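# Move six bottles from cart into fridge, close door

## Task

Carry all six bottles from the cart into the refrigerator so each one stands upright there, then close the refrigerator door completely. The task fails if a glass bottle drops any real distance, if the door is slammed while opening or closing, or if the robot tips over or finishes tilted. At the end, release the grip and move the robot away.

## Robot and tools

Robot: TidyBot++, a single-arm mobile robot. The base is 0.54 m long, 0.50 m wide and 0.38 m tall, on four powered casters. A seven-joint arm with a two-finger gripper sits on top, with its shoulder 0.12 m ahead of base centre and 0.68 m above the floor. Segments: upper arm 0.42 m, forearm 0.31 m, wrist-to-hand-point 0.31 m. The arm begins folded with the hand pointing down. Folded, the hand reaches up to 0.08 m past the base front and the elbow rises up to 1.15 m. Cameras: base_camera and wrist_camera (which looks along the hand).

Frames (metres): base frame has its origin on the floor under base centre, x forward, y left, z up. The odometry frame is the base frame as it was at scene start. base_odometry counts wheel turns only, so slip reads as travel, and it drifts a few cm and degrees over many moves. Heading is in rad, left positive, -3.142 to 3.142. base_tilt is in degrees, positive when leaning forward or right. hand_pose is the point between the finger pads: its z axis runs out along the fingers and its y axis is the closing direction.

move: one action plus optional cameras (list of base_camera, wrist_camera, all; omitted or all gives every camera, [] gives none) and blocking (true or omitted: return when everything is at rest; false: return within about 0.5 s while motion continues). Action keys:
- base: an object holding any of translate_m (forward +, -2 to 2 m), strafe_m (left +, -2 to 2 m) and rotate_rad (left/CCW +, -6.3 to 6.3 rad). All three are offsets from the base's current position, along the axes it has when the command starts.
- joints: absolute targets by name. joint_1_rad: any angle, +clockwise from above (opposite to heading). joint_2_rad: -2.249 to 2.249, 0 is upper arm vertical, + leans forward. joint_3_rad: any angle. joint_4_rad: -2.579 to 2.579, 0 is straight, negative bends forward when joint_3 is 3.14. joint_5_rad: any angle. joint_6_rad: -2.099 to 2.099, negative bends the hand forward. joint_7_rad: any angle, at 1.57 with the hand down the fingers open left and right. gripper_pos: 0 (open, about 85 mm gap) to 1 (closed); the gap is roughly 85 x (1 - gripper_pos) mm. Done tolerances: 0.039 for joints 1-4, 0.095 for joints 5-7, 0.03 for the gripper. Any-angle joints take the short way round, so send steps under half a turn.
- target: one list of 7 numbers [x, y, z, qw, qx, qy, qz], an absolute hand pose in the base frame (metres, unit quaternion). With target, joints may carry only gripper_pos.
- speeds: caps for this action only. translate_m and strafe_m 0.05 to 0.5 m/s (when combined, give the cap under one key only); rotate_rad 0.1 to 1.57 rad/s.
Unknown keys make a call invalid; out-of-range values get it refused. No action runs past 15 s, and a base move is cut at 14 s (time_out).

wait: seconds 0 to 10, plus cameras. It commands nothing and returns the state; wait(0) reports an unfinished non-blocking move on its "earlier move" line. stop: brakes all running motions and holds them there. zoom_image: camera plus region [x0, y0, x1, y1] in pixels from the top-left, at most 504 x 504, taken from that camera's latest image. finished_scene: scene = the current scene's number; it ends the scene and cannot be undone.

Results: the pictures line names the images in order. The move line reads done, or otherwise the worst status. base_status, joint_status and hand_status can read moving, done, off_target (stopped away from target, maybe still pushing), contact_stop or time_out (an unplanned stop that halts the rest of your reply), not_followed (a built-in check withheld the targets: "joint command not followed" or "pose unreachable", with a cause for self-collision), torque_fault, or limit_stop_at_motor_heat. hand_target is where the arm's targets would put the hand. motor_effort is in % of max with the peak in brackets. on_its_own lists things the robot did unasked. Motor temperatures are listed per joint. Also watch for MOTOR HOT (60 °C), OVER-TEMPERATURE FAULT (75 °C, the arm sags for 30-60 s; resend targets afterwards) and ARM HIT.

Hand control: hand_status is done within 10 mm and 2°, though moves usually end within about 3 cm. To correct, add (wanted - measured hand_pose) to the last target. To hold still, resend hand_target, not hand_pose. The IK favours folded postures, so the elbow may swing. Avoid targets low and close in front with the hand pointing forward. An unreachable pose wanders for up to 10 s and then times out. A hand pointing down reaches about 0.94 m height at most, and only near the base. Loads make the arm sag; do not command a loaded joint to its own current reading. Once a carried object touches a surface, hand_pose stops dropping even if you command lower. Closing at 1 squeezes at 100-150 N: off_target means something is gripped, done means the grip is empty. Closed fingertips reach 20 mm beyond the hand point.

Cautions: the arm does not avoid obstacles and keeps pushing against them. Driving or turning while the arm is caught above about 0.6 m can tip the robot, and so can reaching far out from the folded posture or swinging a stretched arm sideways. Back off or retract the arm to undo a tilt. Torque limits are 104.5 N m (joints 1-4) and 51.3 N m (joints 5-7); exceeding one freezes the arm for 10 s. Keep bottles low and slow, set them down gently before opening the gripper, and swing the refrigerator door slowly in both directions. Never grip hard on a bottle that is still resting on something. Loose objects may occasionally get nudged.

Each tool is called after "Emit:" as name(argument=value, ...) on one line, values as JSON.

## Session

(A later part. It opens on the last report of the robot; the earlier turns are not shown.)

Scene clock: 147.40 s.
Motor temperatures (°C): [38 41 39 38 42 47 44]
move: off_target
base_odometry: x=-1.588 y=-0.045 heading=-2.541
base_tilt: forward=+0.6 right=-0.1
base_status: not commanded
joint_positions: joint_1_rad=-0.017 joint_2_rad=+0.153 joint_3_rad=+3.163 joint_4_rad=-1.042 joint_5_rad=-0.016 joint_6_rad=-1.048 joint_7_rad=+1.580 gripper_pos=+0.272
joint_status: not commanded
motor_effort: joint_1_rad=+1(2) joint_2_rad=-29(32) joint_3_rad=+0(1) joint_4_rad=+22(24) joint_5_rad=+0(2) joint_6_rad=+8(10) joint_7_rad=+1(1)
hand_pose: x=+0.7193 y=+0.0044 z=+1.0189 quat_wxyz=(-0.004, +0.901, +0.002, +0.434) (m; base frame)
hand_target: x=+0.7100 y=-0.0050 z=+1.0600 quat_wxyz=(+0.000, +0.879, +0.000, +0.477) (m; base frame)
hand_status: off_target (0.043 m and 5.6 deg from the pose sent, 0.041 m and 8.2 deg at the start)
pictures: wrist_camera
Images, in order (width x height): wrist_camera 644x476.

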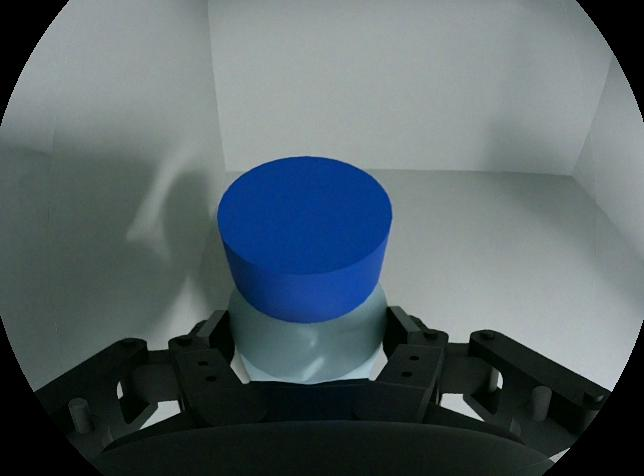

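Emit:
move(target=[0.705,-0.005,1.045,0,0.8788,0,0.4772], cameras=[])

Emit:
move(target=[0.705,-0.005,1.035,0,0.8788,0,0.4772], cameras=[])

Scene clock: 150.60 s.
Motor temperatures (°C): [38 41 39 38 42 47 44]
move: off_target
base_odometry: x=-1.588 y=-0.045 heading=-2.541
base_tilt: forward=+0.7 right=-0.1
base_status: not commanded
joint_positions: joint_1_rad=-0.017 joint_2_rad=+0.115 joint_3_rad=+3.163 joint_4_rad=-1.116 joint_5_rad=-0.016 joint_6_rad=-0.979 joint_7_rad=+1.580 gripper_pos=+0.272
joint_status: not commanded
motor_effort: joint_1_rad=+1(3) joint_2_rad=-25(28) joint_3_rad=+0(1) joint_4_rad=+20(22) joint_5_rad=+1(2) joint_6_rad=+6(8) joint_7_rad=+1(1)
hand_pose: x=+0.7137 y=+0.0039 z=+1.0193 quat_wxyz=(-0.004, +0.893, +0.002, +0.450) (m; base frame)
hand_target: x=+0.7050 y=-0.0050 z=+1.0450 quat_wxyz=(+0.000, +0.879, +0.000, +0.477) (m; base frame)
hand_status: off_target (0.029 m and 3.6 deg from the pose sent, 0.031 m and 5.6 deg at the start)
pictures: none
No camera images: "cameras" was empty.

Scene clock: 151.30 s.
Motor temperatures (°C): [38 41 39 38 42 47 44]
move: off_target
base_odometry: x=-1.588 y=-0.045 heading=-2.541
base_tilt: forward=+0.5 right=-0.1
base_status: not commanded
joint_positions: joint_1_rad=-0.017 joint_2_rad=+0.096 joint_3_rad=+3.163 joint_4_rad=-1.154 joint_5_rad=-0.016 joint_6_rad=-0.937 joint_7_rad=+1.580 gripper_pos=+0.272
joint_status: not commanded
motor_effort: joint_1_rad=+3(3) joint_2_rad=-24(26) joint_3_rad=+1(2) joint_4_rad=+20(20) joint_5_rad=+2(2) joint_6_rad=+6(7) joint_7_rad=+1(1)
hand_pose: x=+0.7120 y=+0.0036 z=+1.0194 quat_wxyz=(-0.004, +0.888, +0.001, +0.459) (m; base frame)
hand_target: x=+0.7050 y=-0.0050 z=+1.0350 quat_wxyz=(+0.000, +0.879, +0.000, +0.477) (m; base frame)
hand_status: off_target (0.019 m and 2.4 deg from the pose sent, 0.020 m and 3.6 deg at the start)
pictures: none
No camera images: "cameras" was empty.

Emit:
move(target=[0.71,-0.005,1.04,0,0.9,0,0.436], cameras=[])

Emit:
move(joints={"gripper_pos":0.2}, cameras=["wrist_camera"])

Emit:
move(joints={"gripper_pos":0.14}, base={"translate_m":-0.2}, speeds={"translate_m":0.2}, cameras=["wrist_camera"])

Scene clock: 155.53 s.
Motor temperatures (°C): [38 41 39 38 42 47 44]
move: off_target
base_odometry: x=-1.588 y=-0.045 heading=-2.541
base_tilt: forward=+0.6 right=+0.0
base_status: not commanded
joint_positions: joint_1_rad=-0.017 joint_2_rad=+0.164 joint_3_rad=+3.163 joint_4_rad=-1.012 joint_5_rad=-0.016 joint_6_rad=-1.090 joint_7_rad=+1.580 gripper_pos=+0.272
joint_status: not commanded
motor_effort: joint_1_rad=+1(3) joint_2_rad=-30(30) joint_3_rad=-1(1) joint_4_rad=+23(23) joint_5_rad=+0(2) joint_6_rad=+9(9) joint_7_rad=+1(1)
hand_pose: x=+0.7171 y=+0.0045 z=+1.0186 quat_wxyz=(-0.004, +0.906, +0.003, +0.424) (m; base frame)
hand_target: x=+0.7100 y=-0.0050 z=+1.0400 quat_wxyz=(+0.000, +0.900, +0.000, +0.436) (m; base frame)
hand_status: off_target (0.024 m and 1.6 deg from the pose sent, 0.022 m and 3.0 deg at the start)
pictures: none
No camera images: "cameras" was empty.

Scene clock: 156.47 s.
Motor temperatures (°C): [38 41 39 38 42 47 44]
move: done
base_odometry: x=-1.588 y=-0.045 heading=-2.541
base_tilt: forward=+0.6 right=-0.1
base_status: not commanded
joint_positions: joint_1_rad=-0.017 joint_2_rad=+0.164 joint_3_rad=+3.163 joint_4_rad=-0.987 joint_5_rad=-0.016 joint_6_rad=-1.092 joint_7_rad=+1.580 gripper_pos=+0.200
joint_status: all done
motor_effort: joint_1_rad=+1(2) joint_2_rad=-25(30) joint_3_rad=+0(1) joint_4_rad=+19(24) joint_5_rad=+1(1) joint_6_rad=+6(10) joint_7_rad=+1(1)
hand_pose: x=+0.7188 y=+0.0046 z=+1.0312 quat_wxyz=(-0.004, +0.901, +0.003, +0.434) (m; base frame)
hand_target: x=+0.7100 y=-0.0050 z=+1.0400 quat_wxyz=(+0.000, +0.900, +0.000, +0.436) (m; base frame)
hand_status: not commanded
pictures: wrist_camera
Images, in order (width x height): wrist_camera 644x476.

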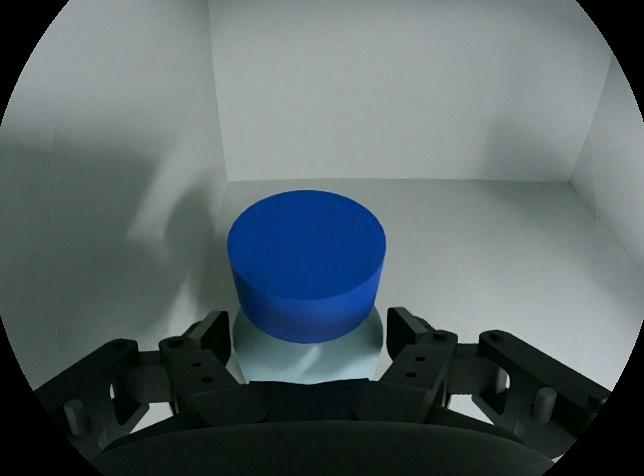

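Scene clock: 158.17 s.
Motor temperatures (°C): [38 41 39 38 42 47 44]
move: done
base_odometry: x=-1.423 y=+0.068 heading=-2.541
base_tilt: forward=+0.6 right=+0.0
base_status: done
joint_positions: joint_1_rad=-0.017 joint_2_rad=+0.160 joint_3_rad=+3.164 joint_4_rad=-0.986 joint_5_rad=-0.016 joint_6_rad=-1.092 joint_7_rad=+1.580 gripper_pos=+0.140
joint_status: all done
motor_effort: joint_1_rad=+1(3) joint_2_rad=-24(30) joint_3_rad=+0(2) joint_4_rad=+19(20) joint_5_rad=+0(1) joint_6_rad=+7(7) joint_7_rad=+1(1)
hand_pose: x=+0.7173 y=+0.0037 z=+1.0342 quat_wxyz=(-0.003, +0.900, +0.002, +0.437) (m; base frame)
hand_target: x=+0.7100 y=-0.0050 z=+1.0400 quat_wxyz=(+0.000, +0.900, +0.000, +0.436) (m; base frame)
hand_status: not commanded
pictures: wrist_camera
Images, in order (width x height): wrist_camera 644x476.

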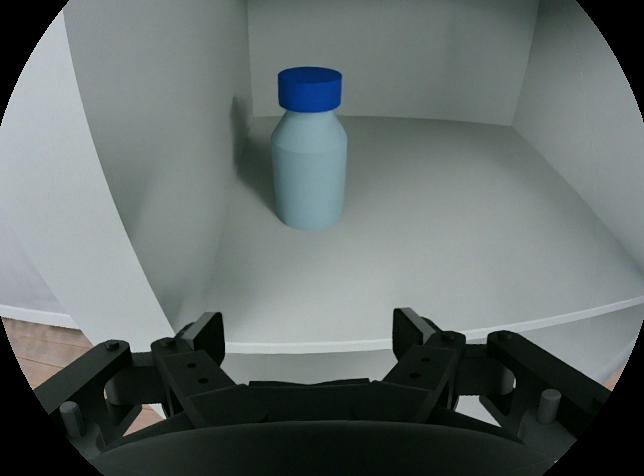

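Emit:
move(base={"translate_m":-0.45}, joints={"gripper_pos":0.12}, target=[0.5,0,1.05,0,0.906,0,0.423], cameras=[])

Emit:
move(base={"rotate_rad":-1.337}, speeds={"rotate_rad":1.0}, cameras=["wrist_camera"])

Scene clock: 169.43 s.
Motor temperatures (°C): [38 41 39 38 42 47 44]
move: off_target
base_odometry: x=-1.052 y=+0.322 heading=-2.540
base_tilt: forward=+0.6 right=-0.1
base_status: done
joint_positions: joint_1_rad=-0.017 joint_2_rad=-0.311 joint_3_rad=+3.164 joint_4_rad=-1.301 joint_5_rad=-0.016 joint_6_rad=-1.215 joint_7_rad=+1.580 gripper_pos=+0.120
joint_status: all done
motor_effort: joint_1_rad=+1(2) joint_2_rad=-7(31) joint_3_rad=+0(2) joint_4_rad=+18(20) joint_5_rad=+0(1) joint_6_rad=+6(7) joint_7_rad=+1(1)
hand_pose: x=+0.5041 y=+0.0015 z=+1.0709 quat_wxyz=(-0.008, +0.892, +0.001, +0.452) (m; base frame)
hand_target: x=+0.5000 y=+0.0000 z=+1.0500 quat_wxyz=(+0.000, +0.906, +0.000, +0.423) (m; base frame)
hand_status: off_target (0.021 m and 3.8 deg from the pose sent, 0.218 m and 1.8 deg at the start)
pictures: none
No camera images: "cameras" was empty.

Scene clock: 171.70 s.
Motor temperatures (°C): [38 41 39 38 42 47 44]
move: done
base_odometry: x=-1.052 y=+0.322 heading=+2.407
base_tilt: forward=+0.6 right=+0.0
base_status: done
joint_positions: joint_1_rad=-0.017 joint_2_rad=-0.311 joint_3_rad=+3.163 joint_4_rad=-1.301 joint_5_rad=-0.016 joint_6_rad=-1.215 joint_7_rad=+1.580 gripper_pos=+0.120
joint_status: not commanded
motor_effort: joint_1_rad=+1(2) joint_2_rad=-6(8) joint_3_rad=+0(2) joint_4_rad=+18(19) joint_5_rad=+0(2) joint_6_rad=+7(7) joint_7_rad=+1(1)
hand_pose: x=+0.5041 y=+0.0022 z=+1.0704 quat_wxyz=(-0.008, +0.892, +0.002, +0.451) (m; base frame)
hand_target: x=+0.5000 y=+0.0000 z=+1.0500 quat_wxyz=(+0.000, +0.906, +0.000, +0.423) (m; base frame)
hand_status: not commanded
pictures: wrist_camera
Images, in order (width x height): wrist_camera 644x476.

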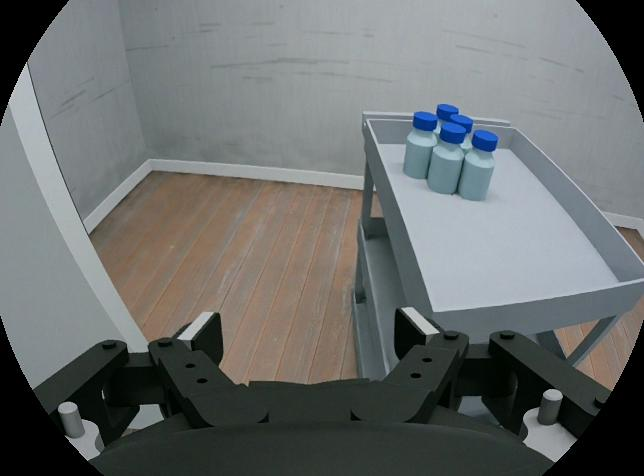

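Emit:
move(base={"strafe_m":-0.335,"translate_m":0.22}, target=[0.66,0,1.02,0,0.906,0,0.423], cameras=["wrist_camera"])

Scene clock: 175.40 s.
Motor temperatures (°C): [38 41 39 38 42 47 44]
move: off_target
base_odometry: x=-0.991 y=+0.719 heading=+2.406
base_tilt: forward=+0.6 right=-0.1
base_status: done
joint_positions: joint_1_rad=-0.017 joint_2_rad=+0.037 joint_3_rad=+3.164 joint_4_rad=-1.178 joint_5_rad=-0.016 joint_6_rad=-1.115 joint_7_rad=+1.580 gripper_pos=+0.120
joint_status: not commanded
motor_effort: joint_1_rad=+1(2) joint_2_rad=-20(25) joint_3_rad=+0(3) joint_4_rad=+19(21) joint_5_rad=+0(2) joint_6_rad=+6(7) joint_7_rad=+0(1)
hand_pose: x=+0.6554 y=+0.0031 z=+0.9974 quat_wxyz=(-0.005, +0.919, +0.001, +0.395) (m; base frame)
hand_target: x=+0.6600 y=+0.0000 z=+1.0200 quat_wxyz=(+0.000, +0.906, +0.000, +0.423) (m; base frame)
hand_status: off_target (0.023 m and 3.6 deg from the pose sent, 0.164 m and 3.7 deg at the start)
pictures: wrist_camera
Images, in order (width x height): wrist_camera 644x476.

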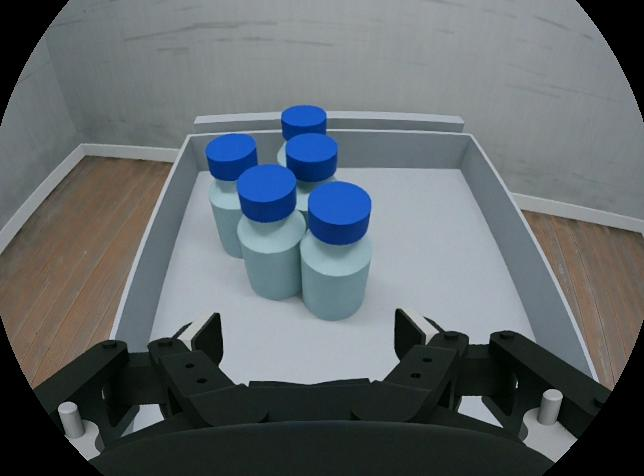

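Emit:
move(base={"translate_m":0.1}, target=[0.67,0.0,0.98,0.084,0.888,-0.18,0.415], cameras=["wrist_camera"])

Scene clock: 191.57 s.
Motor temperatures (°C): [38 41 39 38 42 47 44]
move: off_target
base_odometry: x=-1.065 y=+0.786 heading=+2.406
base_tilt: forward=+0.7 right=-0.1
base_status: done
joint_positions: joint_1_rad=-0.256 joint_2_rad=+0.105 joint_3_rad=+3.159 joint_4_rad=-1.214 joint_5_rad=+0.480 joint_6_rad=-1.116 joint_7_rad=+0.898 gripper_pos=+0.120
joint_status: not commanded
motor_effort: joint_1_rad=+1(2) joint_2_rad=-23(28) joint_3_rad=+0(1) joint_4_rad=+19(21) joint_5_rad=+4(5) joint_6_rad=+4(7) joint_7_rad=+0(1)
hand_pose: x=+0.6770 y=+0.0047 z=+0.9726 quat_wxyz=(+0.065, +0.895, -0.172, +0.406) (m; base frame)
hand_target: x=+0.6700 y=+0.0000 z=+0.9800 quat_wxyz=(+0.084, +0.888, -0.180, +0.415) (m; base frame)
hand_status: off_target (0.011 m and 2.7 deg from the pose sent, 0.023 m and 23.6 deg at the start)
pictures: wrist_camera
Images, in order (width x height): wrist_camera 644x476.

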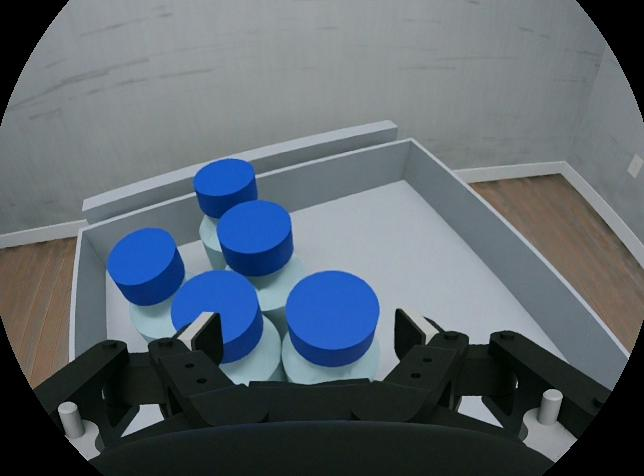

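Emit:
move(target=[0.655,-0.04,0.985,-0.084,0.888,0.18,0.415], cameras=["wrist_camera"])

Scene clock: 198.37 s.
Motor temperatures (°C): [38 41 39 38 42 47 44]
move: off_target
base_odometry: x=-1.065 y=+0.786 heading=+2.406
base_tilt: forward=+0.6 right=-0.1
base_status: not commanded
joint_positions: joint_1_rad=+0.289 joint_2_rad=+0.105 joint_3_rad=+3.238 joint_4_rad=-1.214 joint_5_rad=-0.572 joint_6_rad=-1.186 joint_7_rad=+2.359 gripper_pos=+0.120
joint_status: not commanded
motor_effort: joint_1_rad=+0(2) joint_2_rad=-23(24) joint_3_rad=-1(1) joint_4_rad=+19(20) joint_5_rad=-4(5) joint_6_rad=+3(5) joint_7_rad=+1(1)
hand_pose: x=+0.6642 y=-0.0479 z=+0.9715 quat_wxyz=(-0.064, +0.897, +0.166, +0.404) (m; base frame)
hand_target: x=+0.6550 y=-0.0400 z=+0.9850 quat_wxyz=(-0.084, +0.888, +0.180, +0.415) (m; base frame)
hand_status: off_target (0.018 m and 3.3 deg from the pose sent, 0.051 m and 44.1 deg at the start)
pictures: wrist_camera
Images, in order (width x height): wrist_camera 644x476.

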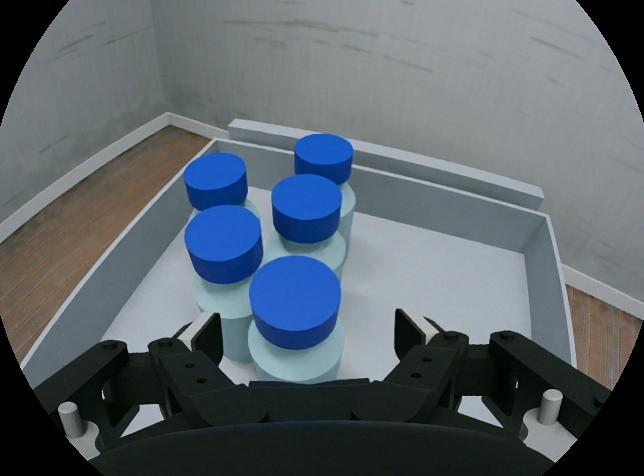

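Emit:
move(target=[0.68,-0.025,0.93,-0.084,0.888,0.18,0.415], cameras=["wrist_camera"])

Scene clock: 201.73 s.
Motor temperatures (°C): [38 41 39 38 42 47 44]
move: off_target
base_odometry: x=-1.065 y=+0.786 heading=+2.406
base_tilt: forward=+0.6 right=+0.0
base_status: not commanded
joint_positions: joint_1_rad=+0.289 joint_2_rad=+0.113 joint_3_rad=+3.216 joint_4_rad=-1.354 joint_5_rad=-0.580 joint_6_rad=-1.083 joint_7_rad=+2.414 gripper_pos=+0.120
joint_status: not commanded
motor_effort: joint_1_rad=+1(1) joint_2_rad=-23(25) joint_3_rad=-1(1) joint_4_rad=+19(20) joint_5_rad=-3(5) joint_6_rad=+4(4) joint_7_rad=+1(1)
hand_pose: x=+0.6688 y=-0.0442 z=+0.9175 quat_wxyz=(-0.069, +0.904, +0.166, +0.387) (m; base frame)
hand_target: x=+0.6800 y=-0.0250 z=+0.9300 quat_wxyz=(-0.084, +0.888, +0.180, +0.415) (m; base frame)
hand_status: off_target (0.025 m and 4.4 deg from the pose sent, 0.050 m and 3.3 deg at the start)
pictures: wrist_camera
Images, in order (width x height): wrist_camera 644x476.

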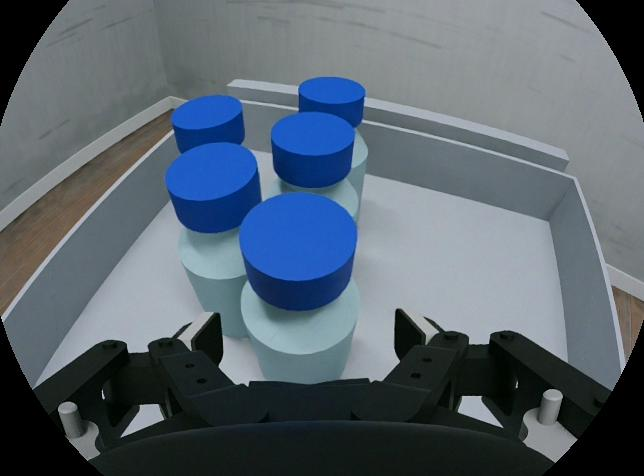

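Emit:
move(target=[0.704,-0.01,0.898,-0.084,0.888,0.18,0.415], cameras=["wrist_camera"])

Scene clock: 205.03 s.
Motor temperatures (°C): [38 41 39 38 42 47 44]
move: off_target
base_odometry: x=-1.065 y=+0.786 heading=+2.406
base_tilt: forward=+0.7 right=+0.0
base_status: not commanded
joint_positions: joint_1_rad=+0.293 joint_2_rad=+0.149 joint_3_rad=+3.131 joint_4_rad=-1.403 joint_5_rad=-0.580 joint_6_rad=-0.967 joint_7_rad=+2.416 gripper_pos=+0.120
joint_status: not commanded
motor_effort: joint_1_rad=+1(2) joint_2_rad=-25(26) joint_3_rad=-1(3) joint_4_rad=+19(20) joint_5_rad=-4(6) joint_6_rad=+3(4) joint_7_rad=+0(1)
hand_pose: x=+0.6938 y=-0.0194 z=+0.8933 quat_wxyz=(-0.075, +0.899, +0.174, +0.395) (m; base frame)
hand_target: x=+0.7040 y=-0.0100 z=+0.8980 quat_wxyz=(-0.084, +0.888, +0.180, +0.415) (m; base frame)
hand_status: off_target (0.015 m and 2.9 deg from the pose sent, 0.053 m and 4.4 deg at the start)
pictures: wrist_camera
Images, in order (width x height): wrist_camera 644x476.

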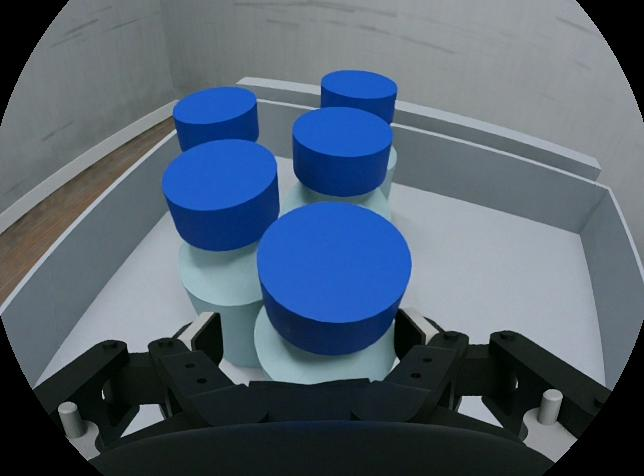

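Emit:
move(target=[0.702,-0.022,0.886,-0.084,0.888,0.18,0.415], cameras=["wrist_camera"])

Scene clock: 207.67 s.
Motor temperatures (°C): [38 41 39 38 42 47 44]
move: off_target
base_odometry: x=-1.065 y=+0.786 heading=+2.406
base_tilt: forward=+0.6 right=+0.0
base_status: not commanded
joint_positions: joint_1_rad=+0.317 joint_2_rad=+0.155 joint_3_rad=+3.131 joint_4_rad=-1.438 joint_5_rad=-0.611 joint_6_rad=-0.955 joint_7_rad=+2.481 gripper_pos=+0.120
joint_status: not commanded
motor_effort: joint_1_rad=+0(1) joint_2_rad=-26(27) joint_3_rad=-1(2) joint_4_rad=+20(20) joint_5_rad=-5(5) joint_6_rad=+3(4) joint_7_rad=+0(1)
hand_pose: x=+0.6917 y=-0.0273 z=+0.8791 quat_wxyz=(-0.075, +0.899, +0.181, +0.393) (m; base frame)
hand_target: x=+0.7020 y=-0.0220 z=+0.8860 quat_wxyz=(-0.084, +0.888, +0.180, +0.415) (m; base frame)
hand_status: off_target (0.014 m and 3.0 deg from the pose sent, 0.011 m and 2.9 deg at the start)
pictures: wrist_camera
Images, in order (width x height): wrist_camera 644x476.

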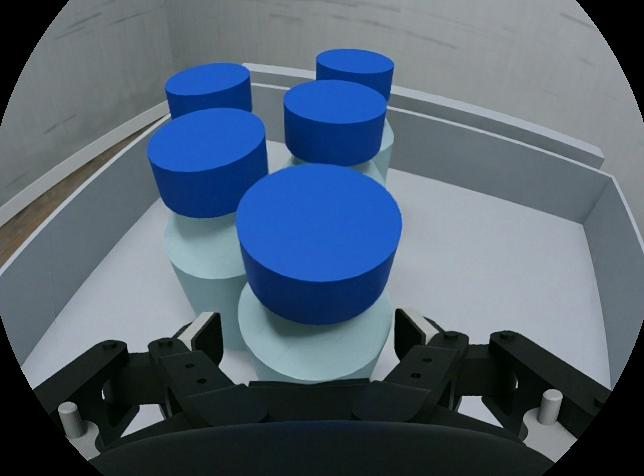

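Emit:
move(joints={"gripper_pos":0.45}, cameras=["wrist_camera"])

Scene clock: 210.03 s.
Motor temperatures (°C): [38 41 39 38 42 47 44]
move: off_target
base_odometry: x=-1.065 y=+0.786 heading=+2.406
base_tilt: forward=+0.7 right=-0.1
base_status: not commanded
joint_positions: joint_1_rad=+0.321 joint_2_rad=+0.153 joint_3_rad=+3.131 joint_4_rad=-1.438 joint_5_rad=-0.612 joint_6_rad=-0.948 joint_7_rad=+2.481 gripper_pos=+0.317
joint_status: gripper_pos off_target (ended at +0.317, target +0.450)
motor_effort: joint_1_rad=+0(2) joint_2_rad=-22(26) joint_3_rad=-1(3) joint_4_rad=+18(21) joint_5_rad=-3(5) joint_6_rad=+4(4) joint_7_rad=+0(1)
hand_pose: x=+0.6928 y=-0.0307 z=+0.8810 quat_wxyz=(-0.073, +0.898, +0.178, +0.396) (m; base frame)
hand_target: x=+0.7020 y=-0.0220 z=+0.8860 quat_wxyz=(-0.084, +0.888, +0.180, +0.415) (m; base frame)
hand_status: not commanded
pictures: wrist_camera
Images, in order (width x height): wrist_camera 644x476.

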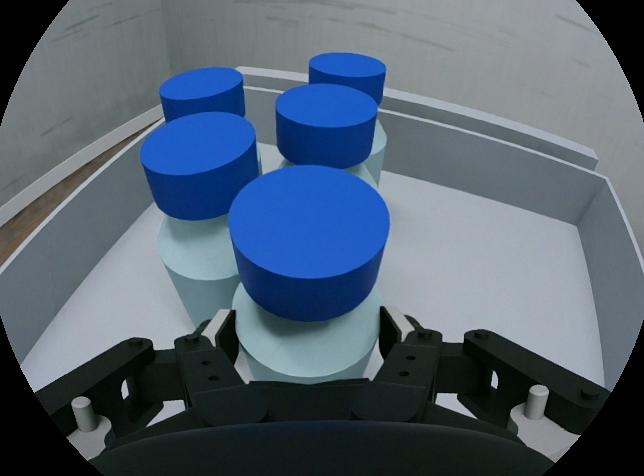

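Emit:
move(target=[0.66,-0.03,1.03,-0.084,0.888,0.18,0.415], cameras=[])

Emit:
move(target=[0.55,0,1.10,0,0.906,0,0.423], cameras=["wrist_camera"])

Emit:
move(base={"translate_m":-0.4}, target=[0.6,0,1.12,0,0.8788,0,0.4772], cameras=[])

Emit:
move(base={"rotate_rad":1.338}, speeds={"rotate_rad":0.9}, cameras=["wrist_camera"])

Scene clock: 215.57 s.
Motor temperatures (°C): [38 41 39 38 42 47 44]
move: off_target
base_odometry: x=-1.065 y=+0.786 heading=+2.406
base_tilt: forward=+0.6 right=-0.1
base_status: not commanded
joint_positions: joint_1_rad=+0.323 joint_2_rad=+0.183 joint_3_rad=+3.168 joint_4_rad=-1.036 joint_5_rad=-0.612 joint_6_rad=-1.309 joint_7_rad=+2.335 gripper_pos=+0.317
joint_status: not commanded
motor_effort: joint_1_rad=+0(1) joint_2_rad=-29(34) joint_3_rad=-1(3) joint_4_rad=+22(26) joint_5_rad=-6(8) joint_6_rad=+6(7) joint_7_rad=+0(1)
hand_pose: x=+0.6792 y=-0.0170 z=+1.0002 quat_wxyz=(-0.101, +0.887, +0.202, +0.403) (m; base frame)
hand_target: x=+0.6600 y=-0.0300 z=+1.0300 quat_wxyz=(-0.084, +0.888, +0.180, +0.415) (m; base frame)
hand_status: off_target (0.038 m and 3.5 deg from the pose sent, 0.153 m and 2.8 deg at the start)
pictures: none
No camera images: "cameras" was empty.

Scene clock: 217.43 s.
Motor temperatures (°C): [38 41 39 38 42 47 44]
move: off_target
base_odometry: x=-1.065 y=+0.786 heading=+2.406
base_tilt: forward=+0.7 right=-0.1
base_status: not commanded
joint_positions: joint_1_rad=-0.005 joint_2_rad=-0.090 joint_3_rad=+3.168 joint_4_rad=-1.027 joint_5_rad=-0.068 joint_6_rad=-1.367 joint_7_rad=+1.623 gripper_pos=+0.317
joint_status: not commanded
motor_effort: joint_1_rad=+1(2) joint_2_rad=-16(32) joint_3_rad=+0(2) joint_4_rad=+21(23) joint_5_rad=+0(7) joint_6_rad=+9(10) joint_7_rad=+1(1)
hand_pose: x=+0.5661 y=+0.0115 z=+1.0794 quat_wxyz=(-0.019, +0.913, +0.021, +0.407) (m; base frame)
hand_target: x=+0.5500 y=+0.0000 z=+1.1000 quat_wxyz=(+0.000, +0.906, +0.000, +0.423) (m; base frame)
hand_status: off_target (0.029 m and 3.8 deg from the pose sent, 0.164 m and 26.1 deg at the start)
pictures: wrist_camera
Images, in order (width x height): wrist_camera 644x476.

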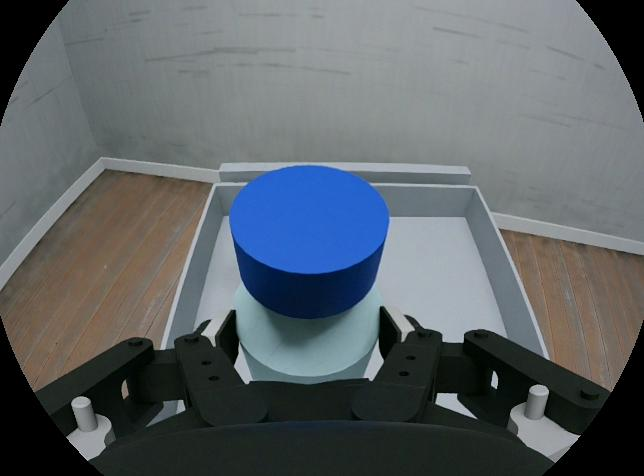

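Scene clock: 219.53 s.
Motor temperatures (°C): [38 41 39 38 42 47 44]
move: off_target
base_odometry: x=-0.768 y=+0.518 heading=+2.407
base_tilt: forward=+0.6 right=-0.1
base_status: done
joint_positions: joint_1_rad=-0.011 joint_2_rad=-0.056 joint_3_rad=+3.168 joint_4_rad=-1.028 joint_5_rad=-0.061 joint_6_rad=-1.242 joint_7_rad=+1.622 gripper_pos=+0.317
joint_status: not commanded
motor_effort: joint_1_rad=+1(4) joint_2_rad=-19(26) joint_3_rad=+0(4) joint_4_rad=+22(24) joint_5_rad=+0(2) joint_6_rad=+10(11) joint_7_rad=+1(1)
hand_pose: x=+0.6045 y=+0.0116 z=+1.0927 quat_wxyz=(-0.016, +0.894, +0.020, +0.448) (m; base frame)
hand_target: x=+0.6000 y=+0.0000 z=+1.1200 quat_wxyz=(+0.000, +0.879, +0.000, +0.477) (m; base frame)
hand_status: off_target (0.030 m and 4.8 deg from the pose sent, 0.054 m and 9.5 deg at the start)
pictures: none
No camera images: "cameras" was empty.

Scene clock: 221.87 s.
Motor temperatures (°C): [38 41 39 38 42 47 44]
move: done
base_odometry: x=-0.768 y=+0.518 heading=-2.539
base_tilt: forward=+0.7 right=-0.1
base_status: done
joint_positions: joint_1_rad=-0.019 joint_2_rad=-0.056 joint_3_rad=+3.168 joint_4_rad=-1.028 joint_5_rad=-0.055 joint_6_rad=-1.242 joint_7_rad=+1.622 gripper_pos=+0.317
joint_status: not commanded
motor_effort: joint_1_rad=+0(3) joint_2_rad=-19(22) joint_3_rad=+0(4) joint_4_rad=+22(23) joint_5_rad=+1(3) joint_6_rad=+9(11) joint_7_rad=+0(1)
hand_pose: x=+0.6045 y=+0.0135 z=+1.0926 quat_wxyz=(-0.015, +0.894, +0.023, +0.447) (m; base frame)
hand_target: x=+0.6000 y=+0.0000 z=+1.1200 quat_wxyz=(+0.000, +0.879, +0.000, +0.477) (m; base frame)
hand_status: not commanded
pictures: wrist_camera
Images, in order (width x height): wrist_camera 644x476.

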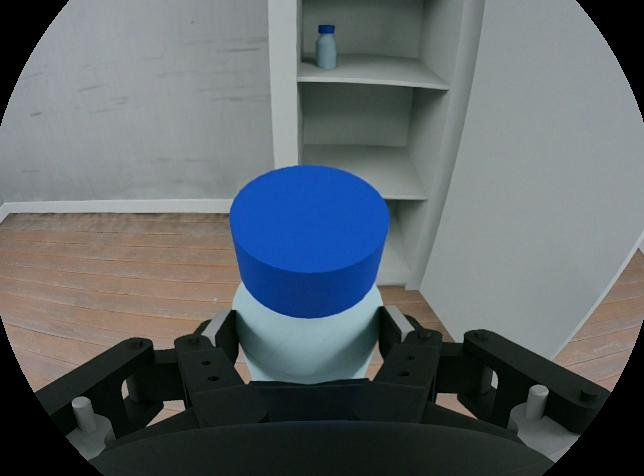

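Emit:
move(base={"translate_m":0.52,"strafe_m":-0.096}, target=[0.72,-0.005,1.13,0,0.8788,0,0.4772], cameras=["wrist_camera"])

Emit:
move(base={"translate_m":0.32}, speeds={"translate_m":0.2}, cameras=["wrist_camera"])

Scene clock: 227.80 s.
Motor temperatures (°C): [38 41 39 38 42 47 44]
move: off_target
base_odometry: x=-1.251 y=+0.302 heading=-2.538
base_tilt: forward=+0.7 right=-0.1
base_status: done
joint_positions: joint_1_rad=-0.016 joint_2_rad=+0.313 joint_3_rad=+3.168 joint_4_rad=-0.616 joint_5_rad=-0.055 joint_6_rad=-1.291 joint_7_rad=+1.622 gripper_pos=+0.317
joint_status: not commanded
motor_effort: joint_1_rad=+1(2) joint_2_rad=-33(41) joint_3_rad=-1(1) joint_4_rad=+21(24) joint_5_rad=+0(2) joint_6_rad=+10(11) joint_7_rad=+1(1)
hand_pose: x=+0.7483 y=+0.0156 z=+1.0825 quat_wxyz=(-0.010, +0.895, +0.026, +0.445) (m; base frame)
hand_target: x=+0.7200 y=-0.0050 z=+1.1300 quat_wxyz=(+0.000, +0.879, +0.000, +0.477) (m; base frame)
hand_status: off_target (0.059 m and 5.2 deg from the pose sent, 0.123 m and 4.9 deg at the start)
pictures: wrist_camera
Images, in order (width x height): wrist_camera 644x476.

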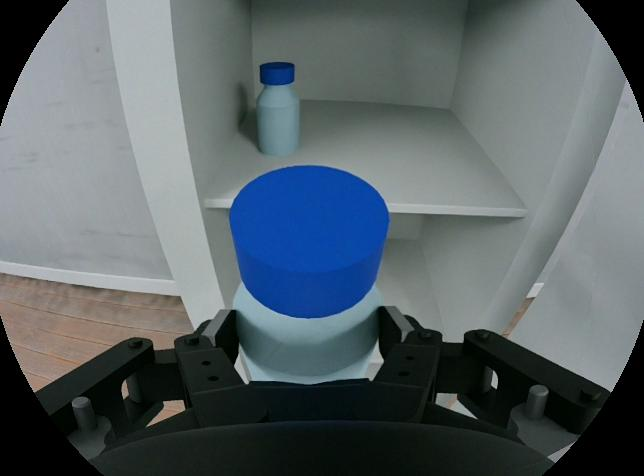

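Scene clock: 230.10 s.
Motor temperatures (°C): [38 41 39 38 42 47 44]
move: done
base_odometry: x=-1.515 y=+0.120 heading=-2.538
base_tilt: forward=+0.6 right=-0.1
base_status: done
joint_positions: joint_1_rad=-0.015 joint_2_rad=+0.304 joint_3_rad=+3.168 joint_4_rad=-0.613 joint_5_rad=-0.055 joint_6_rad=-1.296 joint_7_rad=+1.622 gripper_pos=+0.317
joint_status: not commanded
motor_effort: joint_1_rad=+1(4) joint_2_rad=-33(37) joint_3_rad=-1(2) joint_4_rad=+22(23) joint_5_rad=+0(1) joint_6_rad=+10(11) joint_7_rad=+1(1)
hand_pose: x=+0.7439 y=+0.0150 z=+1.0885 quat_wxyz=(-0.010, +0.893, +0.025, +0.448) (m; base frame)
hand_target: x=+0.7200 y=-0.0050 z=+1.1300 quat_wxyz=(+0.000, +0.879, +0.000, +0.477) (m; base frame)
hand_status: not commanded
pictures: wrist_camera
Images, in order (width x height): wrist_camera 644x476.

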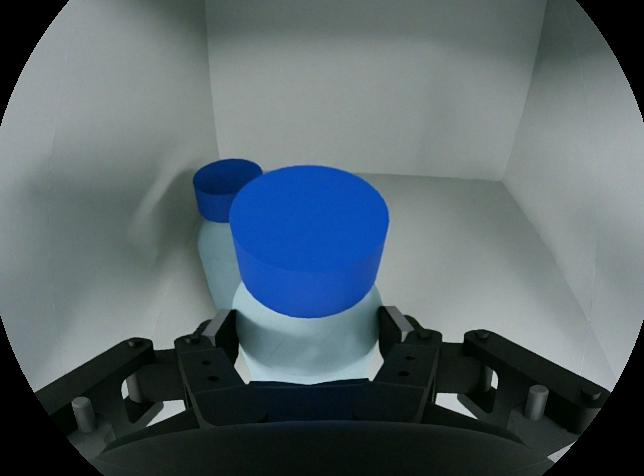

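Emit:
move(base={"strafe_m":-0.02}, cameras=[])

Emit:
move(base={"translate_m":0.155}, speeds={"translate_m":0.2}, cameras=["wrist_camera"])

Emit:
move(target=[0.71,-0.01,1.085,0,0.8788,0,0.4772], cameras=[])

Emit:
move(target=[0.71,-0.01,1.06,0,0.89,0,0.456], cameras=[])

Emit:
move(target=[0.71,-0.01,1.045,0,0.9,0,0.436], cameras=["wrist_camera"])

Scene clock: 238.97 s.
Motor temperatures (°C): [38 41 39 38 42 47 44]
move: done
base_odometry: x=-1.526 y=+0.137 heading=-2.538
base_tilt: forward=+0.7 right=+0.0
base_status: done
joint_positions: joint_1_rad=-0.003 joint_2_rad=+0.303 joint_3_rad=+3.172 joint_4_rad=-0.613 joint_5_rad=-0.055 joint_6_rad=-1.296 joint_7_rad=+1.622 gripper_pos=+0.317
joint_status: not commanded
motor_effort: joint_1_rad=+0(6) joint_2_rad=-34(36) joint_3_rad=-1(3) joint_4_rad=+22(23) joint_5_rad=+0(2) joint_6_rad=+10(10) joint_7_rad=+0(1)
hand_pose: x=+0.7439 y=+0.0056 z=+1.0888 quat_wxyz=(-0.006, +0.893, +0.019, +0.449) (m; base frame)
hand_target: x=+0.7200 y=-0.0050 z=+1.1300 quat_wxyz=(+0.000, +0.879, +0.000, +0.477) (m; base frame)
hand_status: not commanded
pictures: none
No camera images: "cameras" was empty.

Scene clock: 240.47 s.
Motor temperatures (°C): [38 41 39 38 42 47 44]
move: done
base_odometry: x=-1.654 y=+0.049 heading=-2.538
base_tilt: forward=+0.7 right=-0.1
base_status: done
joint_positions: joint_1_rad=-0.003 joint_2_rad=+0.303 joint_3_rad=+3.172 joint_4_rad=-0.612 joint_5_rad=-0.055 joint_6_rad=-1.297 joint_7_rad=+1.622 gripper_pos=+0.317
joint_status: not commanded
motor_effort: joint_1_rad=+0(3) joint_2_rad=-34(37) joint_3_rad=-1(1) joint_4_rad=+21(23) joint_5_rad=-1(1) joint_6_rad=+9(11) joint_7_rad=+0(1)
hand_pose: x=+0.7433 y=+0.0056 z=+1.0893 quat_wxyz=(-0.006, +0.893, +0.019, +0.449) (m; base frame)
hand_target: x=+0.7200 y=-0.0050 z=+1.1300 quat_wxyz=(+0.000, +0.879, +0.000, +0.477) (m; base frame)
hand_status: not commanded
pictures: wrist_camera
Images, in order (width x height): wrist_camera 644x476.

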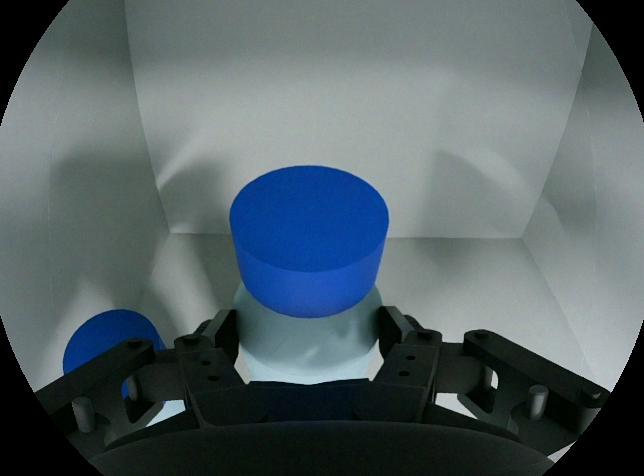

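Scene clock: 241.93 s.
Motor temperatures (°C): [38 41 39 38 42 47 44]
move: off_target
base_odometry: x=-1.654 y=+0.049 heading=-2.538
base_tilt: forward=+0.7 right=+0.0
base_status: not commanded
joint_positions: joint_1_rad=-0.003 joint_2_rad=+0.199 joint_3_rad=+3.172 joint_4_rad=-0.925 joint_5_rad=-0.055 joint_6_rad=-1.154 joint_7_rad=+1.622 gripper_pos=+0.317
joint_status: not commanded
motor_effort: joint_1_rad=+1(1) joint_2_rad=-31(35) joint_3_rad=-1(1) joint_4_rad=+23(24) joint_5_rad=-1(1) joint_6_rad=+10(10) joint_7_rad=+1(1)
hand_pose: x=+0.7227 y=+0.0032 z=+1.0282 quat_wxyz=(-0.009, +0.908, +0.013, +0.419) (m; base frame)
hand_target: x=+0.7100 y=-0.0100 z=+1.0850 quat_wxyz=(+0.000, +0.879, +0.000, +0.477) (m; base frame)
hand_status: off_target (0.060 m and 7.6 deg from the pose sent, 0.037 m and 4.3 deg at the start)
pictures: none
No camera images: "cameras" was empty.

Scene clock: 242.63 s.
Motor temperatures (°C): [38 41 39 38 42 47 44]
move: off_target
base_odometry: x=-1.654 y=+0.049 heading=-2.538
base_tilt: forward=+0.6 right=-0.1
base_status: not commanded
joint_positions: joint_1_rad=-0.003 joint_2_rad=+0.187 joint_3_rad=+3.172 joint_4_rad=-0.952 joint_5_rad=-0.055 joint_6_rad=-1.136 joint_7_rad=+1.622 gripper_pos=+0.317
joint_status: not commanded
motor_effort: joint_1_rad=+1(2) joint_2_rad=-28(30) joint_3_rad=+0(1) joint_4_rad=+21(23) joint_5_rad=+0(1) joint_6_rad=+6(9) joint_7_rad=+1(1)
hand_pose: x=+0.7206 y=+0.0030 z=+1.0253 quat_wxyz=(-0.009, +0.907, +0.012, +0.420) (m; base frame)
hand_target: x=+0.7100 y=-0.0100 z=+1.0600 quat_wxyz=(+0.000, +0.890, +0.000, +0.456) (m; base frame)
hand_status: off_target (0.039 m and 4.9 deg from the pose sent, 0.037 m and 5.0 deg at the start)
pictures: none
No camera images: "cameras" was empty.

Scene clock: 243.17 s.
Motor temperatures (°C): [38 41 39 38 42 47 44]
move: off_target
base_odometry: x=-1.654 y=+0.049 heading=-2.538
base_tilt: forward=+0.6 right=+0.1
base_status: not commanded
joint_positions: joint_1_rad=-0.003 joint_2_rad=+0.188 joint_3_rad=+3.172 joint_4_rad=-0.952 joint_5_rad=-0.055 joint_6_rad=-1.136 joint_7_rad=+1.622 gripper_pos=+0.317
joint_status: not commanded
motor_effort: joint_1_rad=+1(2) joint_2_rad=-28(29) joint_3_rad=-1(1) joint_4_rad=+20(21) joint_5_rad=-1(1) joint_6_rad=+6(7) joint_7_rad=+0(1)
hand_pose: x=+0.7205 y=+0.0030 z=+1.0252 quat_wxyz=(-0.009, +0.907, +0.012, +0.420) (m; base frame)
hand_target: x=+0.7100 y=-0.0100 z=+1.0450 quat_wxyz=(+0.000, +0.900, +0.000, +0.436) (m; base frame)
hand_status: off_target (0.026 m and 2.7 deg from the pose sent, 0.026 m and 2.6 deg at the start)
pictures: wrist_camera
Images, in order (width x height): wrist_camera 644x476.

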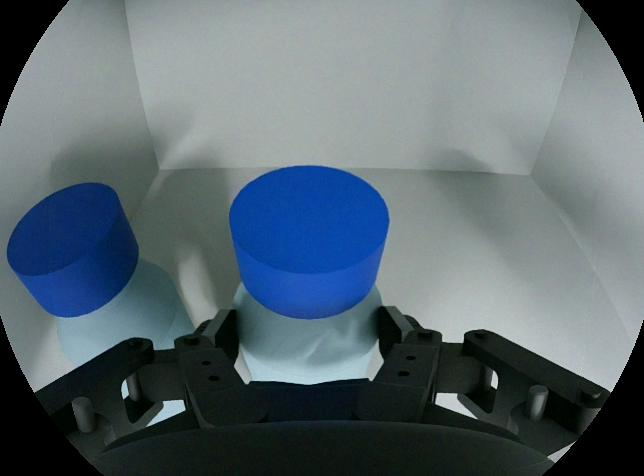

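Emit:
move(joints={"gripper_pos":0.22}, cameras=["wrist_camera"])

Emit:
move(base={"translate_m":-0.2}, speeds={"translate_m":0.2}, cameras=["wrist_camera"])

Scene clock: 246.17 s.
Motor temperatures (°C): [38 41 39 38 42 47 44]
move: done
base_odometry: x=-1.654 y=+0.049 heading=-2.538
base_tilt: forward=+0.7 right=+0.0
base_status: not commanded
joint_positions: joint_1_rad=-0.003 joint_2_rad=+0.184 joint_3_rad=+3.172 joint_4_rad=-0.955 joint_5_rad=-0.055 joint_6_rad=-1.136 joint_7_rad=+1.622 gripper_pos=+0.220
joint_status: all done
motor_effort: joint_1_rad=+0(2) joint_2_rad=-25(30) joint_3_rad=+0(1) joint_4_rad=+19(22) joint_5_rad=+0(1) joint_6_rad=+6(8) joint_7_rad=+0(1)
hand_pose: x=+0.7191 y=+0.0030 z=+1.0259 quat_wxyz=(-0.009, +0.907, +0.012, +0.420) (m; base frame)
hand_target: x=+0.7100 y=-0.0100 z=+1.0450 quat_wxyz=(+0.000, +0.900, +0.000, +0.436) (m; base frame)
hand_status: not commanded
pictures: wrist_camera
Images, in order (width x height): wrist_camera 644x476.

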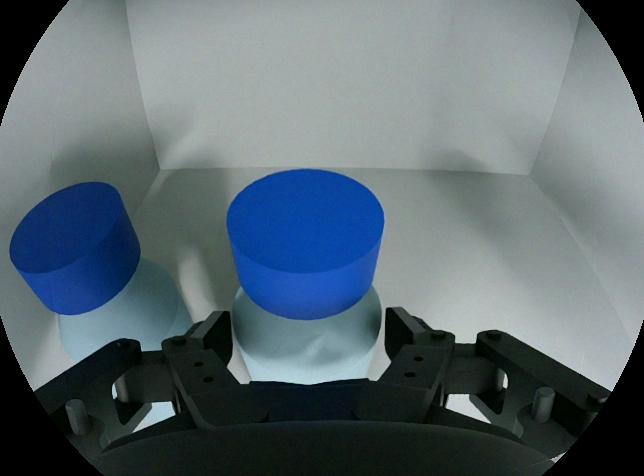

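Scene clock: 247.87 s.
Motor temperatures (°C): [38 41 39 38 42 47 44]
move: done
base_odometry: x=-1.490 y=+0.163 heading=-2.538
base_tilt: forward=+0.6 right=-0.1
base_status: done
joint_positions: joint_1_rad=-0.003 joint_2_rad=+0.171 joint_3_rad=+3.172 joint_4_rad=-0.955 joint_5_rad=-0.055 joint_6_rad=-1.136 joint_7_rad=+1.622 gripper_pos=+0.220
joint_status: not commanded
motor_effort: joint_1_rad=+0(3) joint_2_rad=-25(31) joint_3_rad=+0(2) joint_4_rad=+19(20) joint_5_rad=+0(1) joint_6_rad=+6(7) joint_7_rad=+0(1)
hand_pose: x=+0.7146 y=+0.0027 z=+1.0337 quat_wxyz=(-0.009, +0.904, +0.012, +0.426) (m; base frame)
hand_target: x=+0.7100 y=-0.0100 z=+1.0450 quat_wxyz=(+0.000, +0.900, +0.000, +0.436) (m; base frame)
hand_status: not commanded
pictures: wrist_camera
Images, in order (width x height): wrist_camera 644x476.

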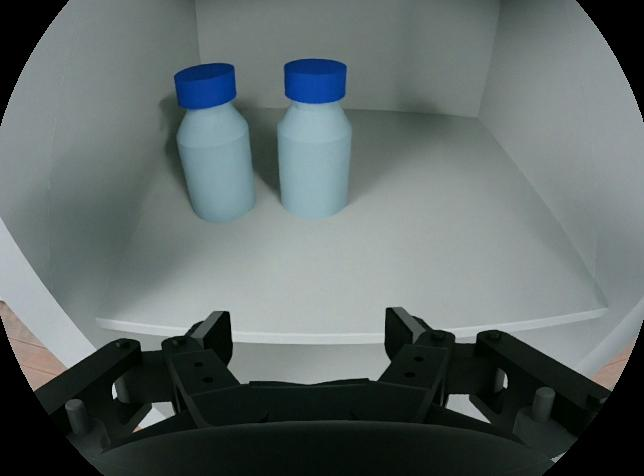

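Emit:
move(base={"translate_m":-0.5}, joints={"gripper_pos":0.12}, target=[0.5,0,1.05,0,0.906,0,0.423], cameras=["wrist_camera"])

Emit:
move(base={"rotate_rad":-1.339}, speeds={"rotate_rad":1.0}, cameras=[])

Emit:
move(base={"strafe_m":-0.257,"translate_m":0.15}, target=[0.66,0,1.02,0,0.906,0,0.423], cameras=["wrist_camera"])

Scene clock: 257.53 s.
Motor temperatures (°C): [38 41 39 38 42 47 44]
move: off_target
base_odometry: x=-1.078 y=+0.446 heading=-2.538
base_tilt: forward=+0.6 right=-0.1
base_status: done
joint_positions: joint_1_rad=-0.003 joint_2_rad=-0.311 joint_3_rad=+3.171 joint_4_rad=-1.301 joint_5_rad=-0.055 joint_6_rad=-1.216 joint_7_rad=+1.619 gripper_pos=+0.120
joint_status: all done
motor_effort: joint_1_rad=+1(2) joint_2_rad=-5(31) joint_3_rad=+0(2) joint_4_rad=+18(20) joint_5_rad=+0(1) joint_6_rad=+6(7) joint_7_rad=+1(1)
hand_pose: x=+0.5039 y=+0.0041 z=+1.0710 quat_wxyz=(-0.015, +0.892, +0.011, +0.452) (m; base frame)
hand_target: x=+0.5000 y=+0.0000 z=+1.0500 quat_wxyz=(+0.000, +0.906, +0.000, +0.423) (m; base frame)
hand_status: off_target (0.022 m and 4.3 deg from the pose sent, 0.215 m and 1.8 deg at the start)
pictures: wrist_camera
Images, in order (width x height): wrist_camera 644x476.

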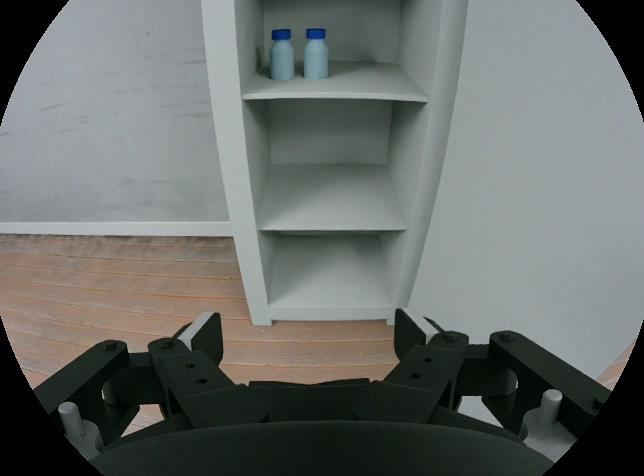

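Scene clock: 259.80 s.
Motor temperatures (°C): [38 41 39 38 42 47 44]
move: done
base_odometry: x=-1.078 y=+0.446 heading=+2.408
base_tilt: forward=+0.5 right=+0.0
base_status: done
joint_positions: joint_1_rad=-0.003 joint_2_rad=-0.311 joint_3_rad=+3.166 joint_4_rad=-1.302 joint_5_rad=-0.055 joint_6_rad=-1.216 joint_7_rad=+1.619 gripper_pos=+0.120
joint_status: not commanded
motor_effort: joint_1_rad=+0(2) joint_2_rad=-7(8) joint_3_rad=+0(2) joint_4_rad=+18(19) joint_5_rad=+0(2) joint_6_rad=+6(7) joint_7_rad=+0(1)
hand_pose: x=+0.5039 y=+0.0068 z=+1.0705 quat_wxyz=(-0.015, +0.892, +0.014, +0.451) (m; base frame)
hand_target: x=+0.5000 y=+0.0000 z=+1.0500 quat_wxyz=(+0.000, +0.906, +0.000, +0.423) (m; base frame)
hand_status: not commanded
pictures: none
No camera images: "cameras" was empty.

Scene clock: 261.73 s.
Motor temperatures (°C): [38 41 39 38 42 47 44]
move: off_target
base_odometry: x=-1.017 y=+0.738 heading=+2.407
base_tilt: forward=+0.7 right=+0.0
base_status: done
joint_positions: joint_1_rad=-0.009 joint_2_rad=+0.042 joint_3_rad=+3.165 joint_4_rad=-1.177 joint_5_rad=-0.055 joint_6_rad=-1.115 joint_7_rad=+1.619 gripper_pos=+0.120
joint_status: not commanded
motor_effort: joint_1_rad=+1(2) joint_2_rad=-20(25) joint_3_rad=-1(3) joint_4_rad=+19(21) joint_5_rad=+0(2) joint_6_rad=+6(7) joint_7_rad=+0(1)
hand_pose: x=+0.6569 y=+0.0089 z=+0.9956 quat_wxyz=(-0.014, +0.919, +0.014, +0.393) (m; base frame)
hand_target: x=+0.6600 y=+0.0000 z=+1.0200 quat_wxyz=(+0.000, +0.906, +0.000, +0.423) (m; base frame)
hand_status: off_target (0.026 m and 4.4 deg from the pose sent, 0.164 m and 4.3 deg at the start)
pictures: wrist_camera
Images, in order (width x height): wrist_camera 644x476.

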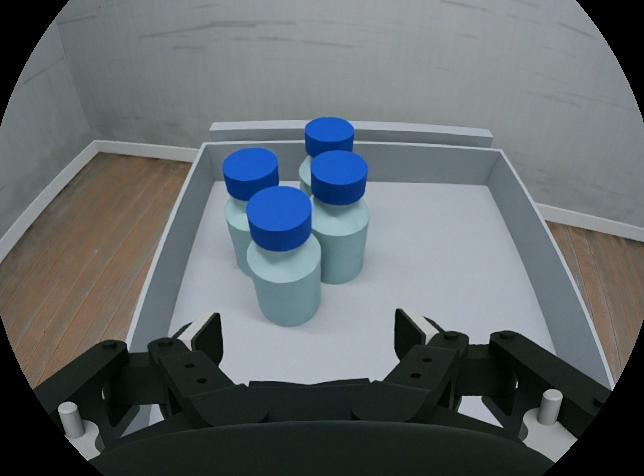

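Emit:
move(base={"translate_m":0.08,"strafe_m":0.021}, target=[0.69,0,0.93,0,0.906,0,0.423], cameras=["wrist_camera"])

Scene clock: 267.23 s.
Motor temperatures (°C): [38 41 39 38 42 47 44]
move: off_target
base_odometry: x=-1.090 y=+0.776 heading=+2.407
base_tilt: forward=+0.6 right=-0.2
base_status: done
joint_positions: joint_1_rad=-0.009 joint_2_rad=+0.060 joint_3_rad=+3.165 joint_4_rad=-1.427 joint_5_rad=-0.055 joint_6_rad=-0.825 joint_7_rad=+1.619 gripper_pos=+0.120
joint_status: not commanded
motor_effort: joint_1_rad=+1(2) joint_2_rad=-23(26) joint_3_rad=+0(1) joint_4_rad=+20(22) joint_5_rad=+0(1) joint_6_rad=+6(7) joint_7_rad=+1(1)
hand_pose: x=+0.6875 y=+0.0059 z=+0.9180 quat_wxyz=(-0.013, +0.915, +0.007, +0.403) (m; base frame)
hand_target: x=+0.6900 y=+0.0000 z=+0.9300 quat_wxyz=(+0.000, +0.906, +0.000, +0.423) (m; base frame)
hand_status: off_target (0.014 m and 3.0 deg from the pose sent, 0.074 m and 4.4 deg at the start)
pictures: wrist_camera
Images, in order (width x height): wrist_camera 644x476.

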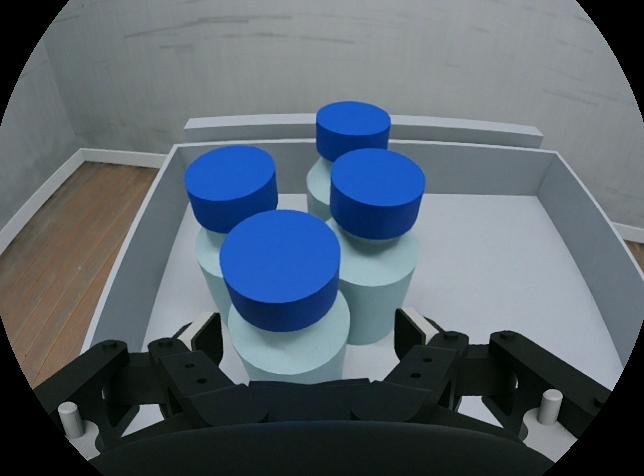

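Emit:
move(base={"strafe_m":0.014}, cameras=[])

Emit:
move(target=[0.715,0,0.892,0,0.906,0,0.423], cameras=["wrist_camera"])

Scene clock: 269.73 s.
Motor temperatures (°C): [38 41 39 38 42 47 44]
move: done
base_odometry: x=-1.100 y=+0.766 heading=+2.406
base_tilt: forward=+0.6 right=-0.1
base_status: done
joint_positions: joint_1_rad=-0.015 joint_2_rad=+0.060 joint_3_rad=+3.165 joint_4_rad=-1.427 joint_5_rad=-0.055 joint_6_rad=-0.822 joint_7_rad=+1.619 gripper_pos=+0.120
joint_status: not commanded
motor_effort: joint_1_rad=+1(3) joint_2_rad=-23(24) joint_3_rad=+0(3) joint_4_rad=+20(21) joint_5_rad=+0(1) joint_6_rad=+6(7) joint_7_rad=+0(1)
hand_pose: x=+0.6880 y=+0.0098 z=+0.9186 quat_wxyz=(-0.014, +0.914, +0.010, +0.404) (m; base frame)
hand_target: x=+0.6900 y=+0.0000 z=+0.9300 quat_wxyz=(+0.000, +0.906, +0.000, +0.423) (m; base frame)
hand_status: not commanded
pictures: none
No camera images: "cameras" was empty.

Scene clock: 270.80 s.
Motor temperatures (°C): [38 41 39 38 42 47 44]
move: off_target
base_odometry: x=-1.100 y=+0.766 heading=+2.406
base_tilt: forward=+0.6 right=-0.1
base_status: not commanded
joint_positions: joint_1_rad=-0.015 joint_2_rad=+0.105 joint_3_rad=+3.165 joint_4_rad=-1.485 joint_5_rad=-0.055 joint_6_rad=-0.703 joint_7_rad=+1.619 gripper_pos=+0.120
joint_status: not commanded
motor_effort: joint_1_rad=+1(1) joint_2_rad=-24(27) joint_3_rad=+0(1) joint_4_rad=+21(22) joint_5_rad=+0(1) joint_6_rad=+6(7) joint_7_rad=+1(1)
hand_pose: x=+0.7111 y=+0.0083 z=+0.8888 quat_wxyz=(-0.012, +0.911, +0.007, +0.412) (m; base frame)
hand_target: x=+0.7150 y=+0.0000 z=+0.8920 quat_wxyz=(+0.000, +0.906, +0.000, +0.423) (m; base frame)
hand_status: off_target (0.010 m and 2.1 deg from the pose sent, 0.039 m and 3.1 deg at the start)
pictures: wrist_camera
Images, in order (width x height): wrist_camera 644x476.

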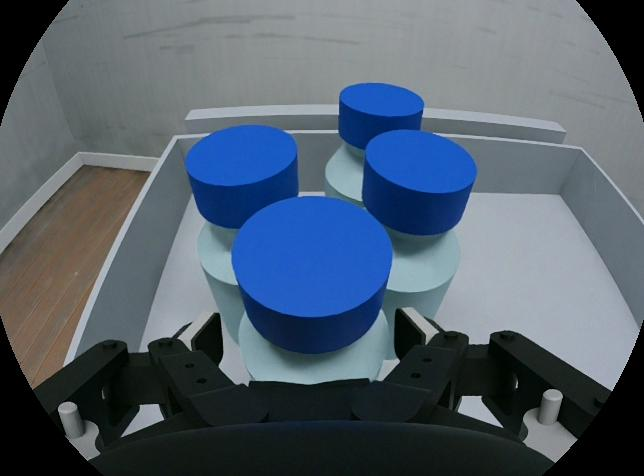

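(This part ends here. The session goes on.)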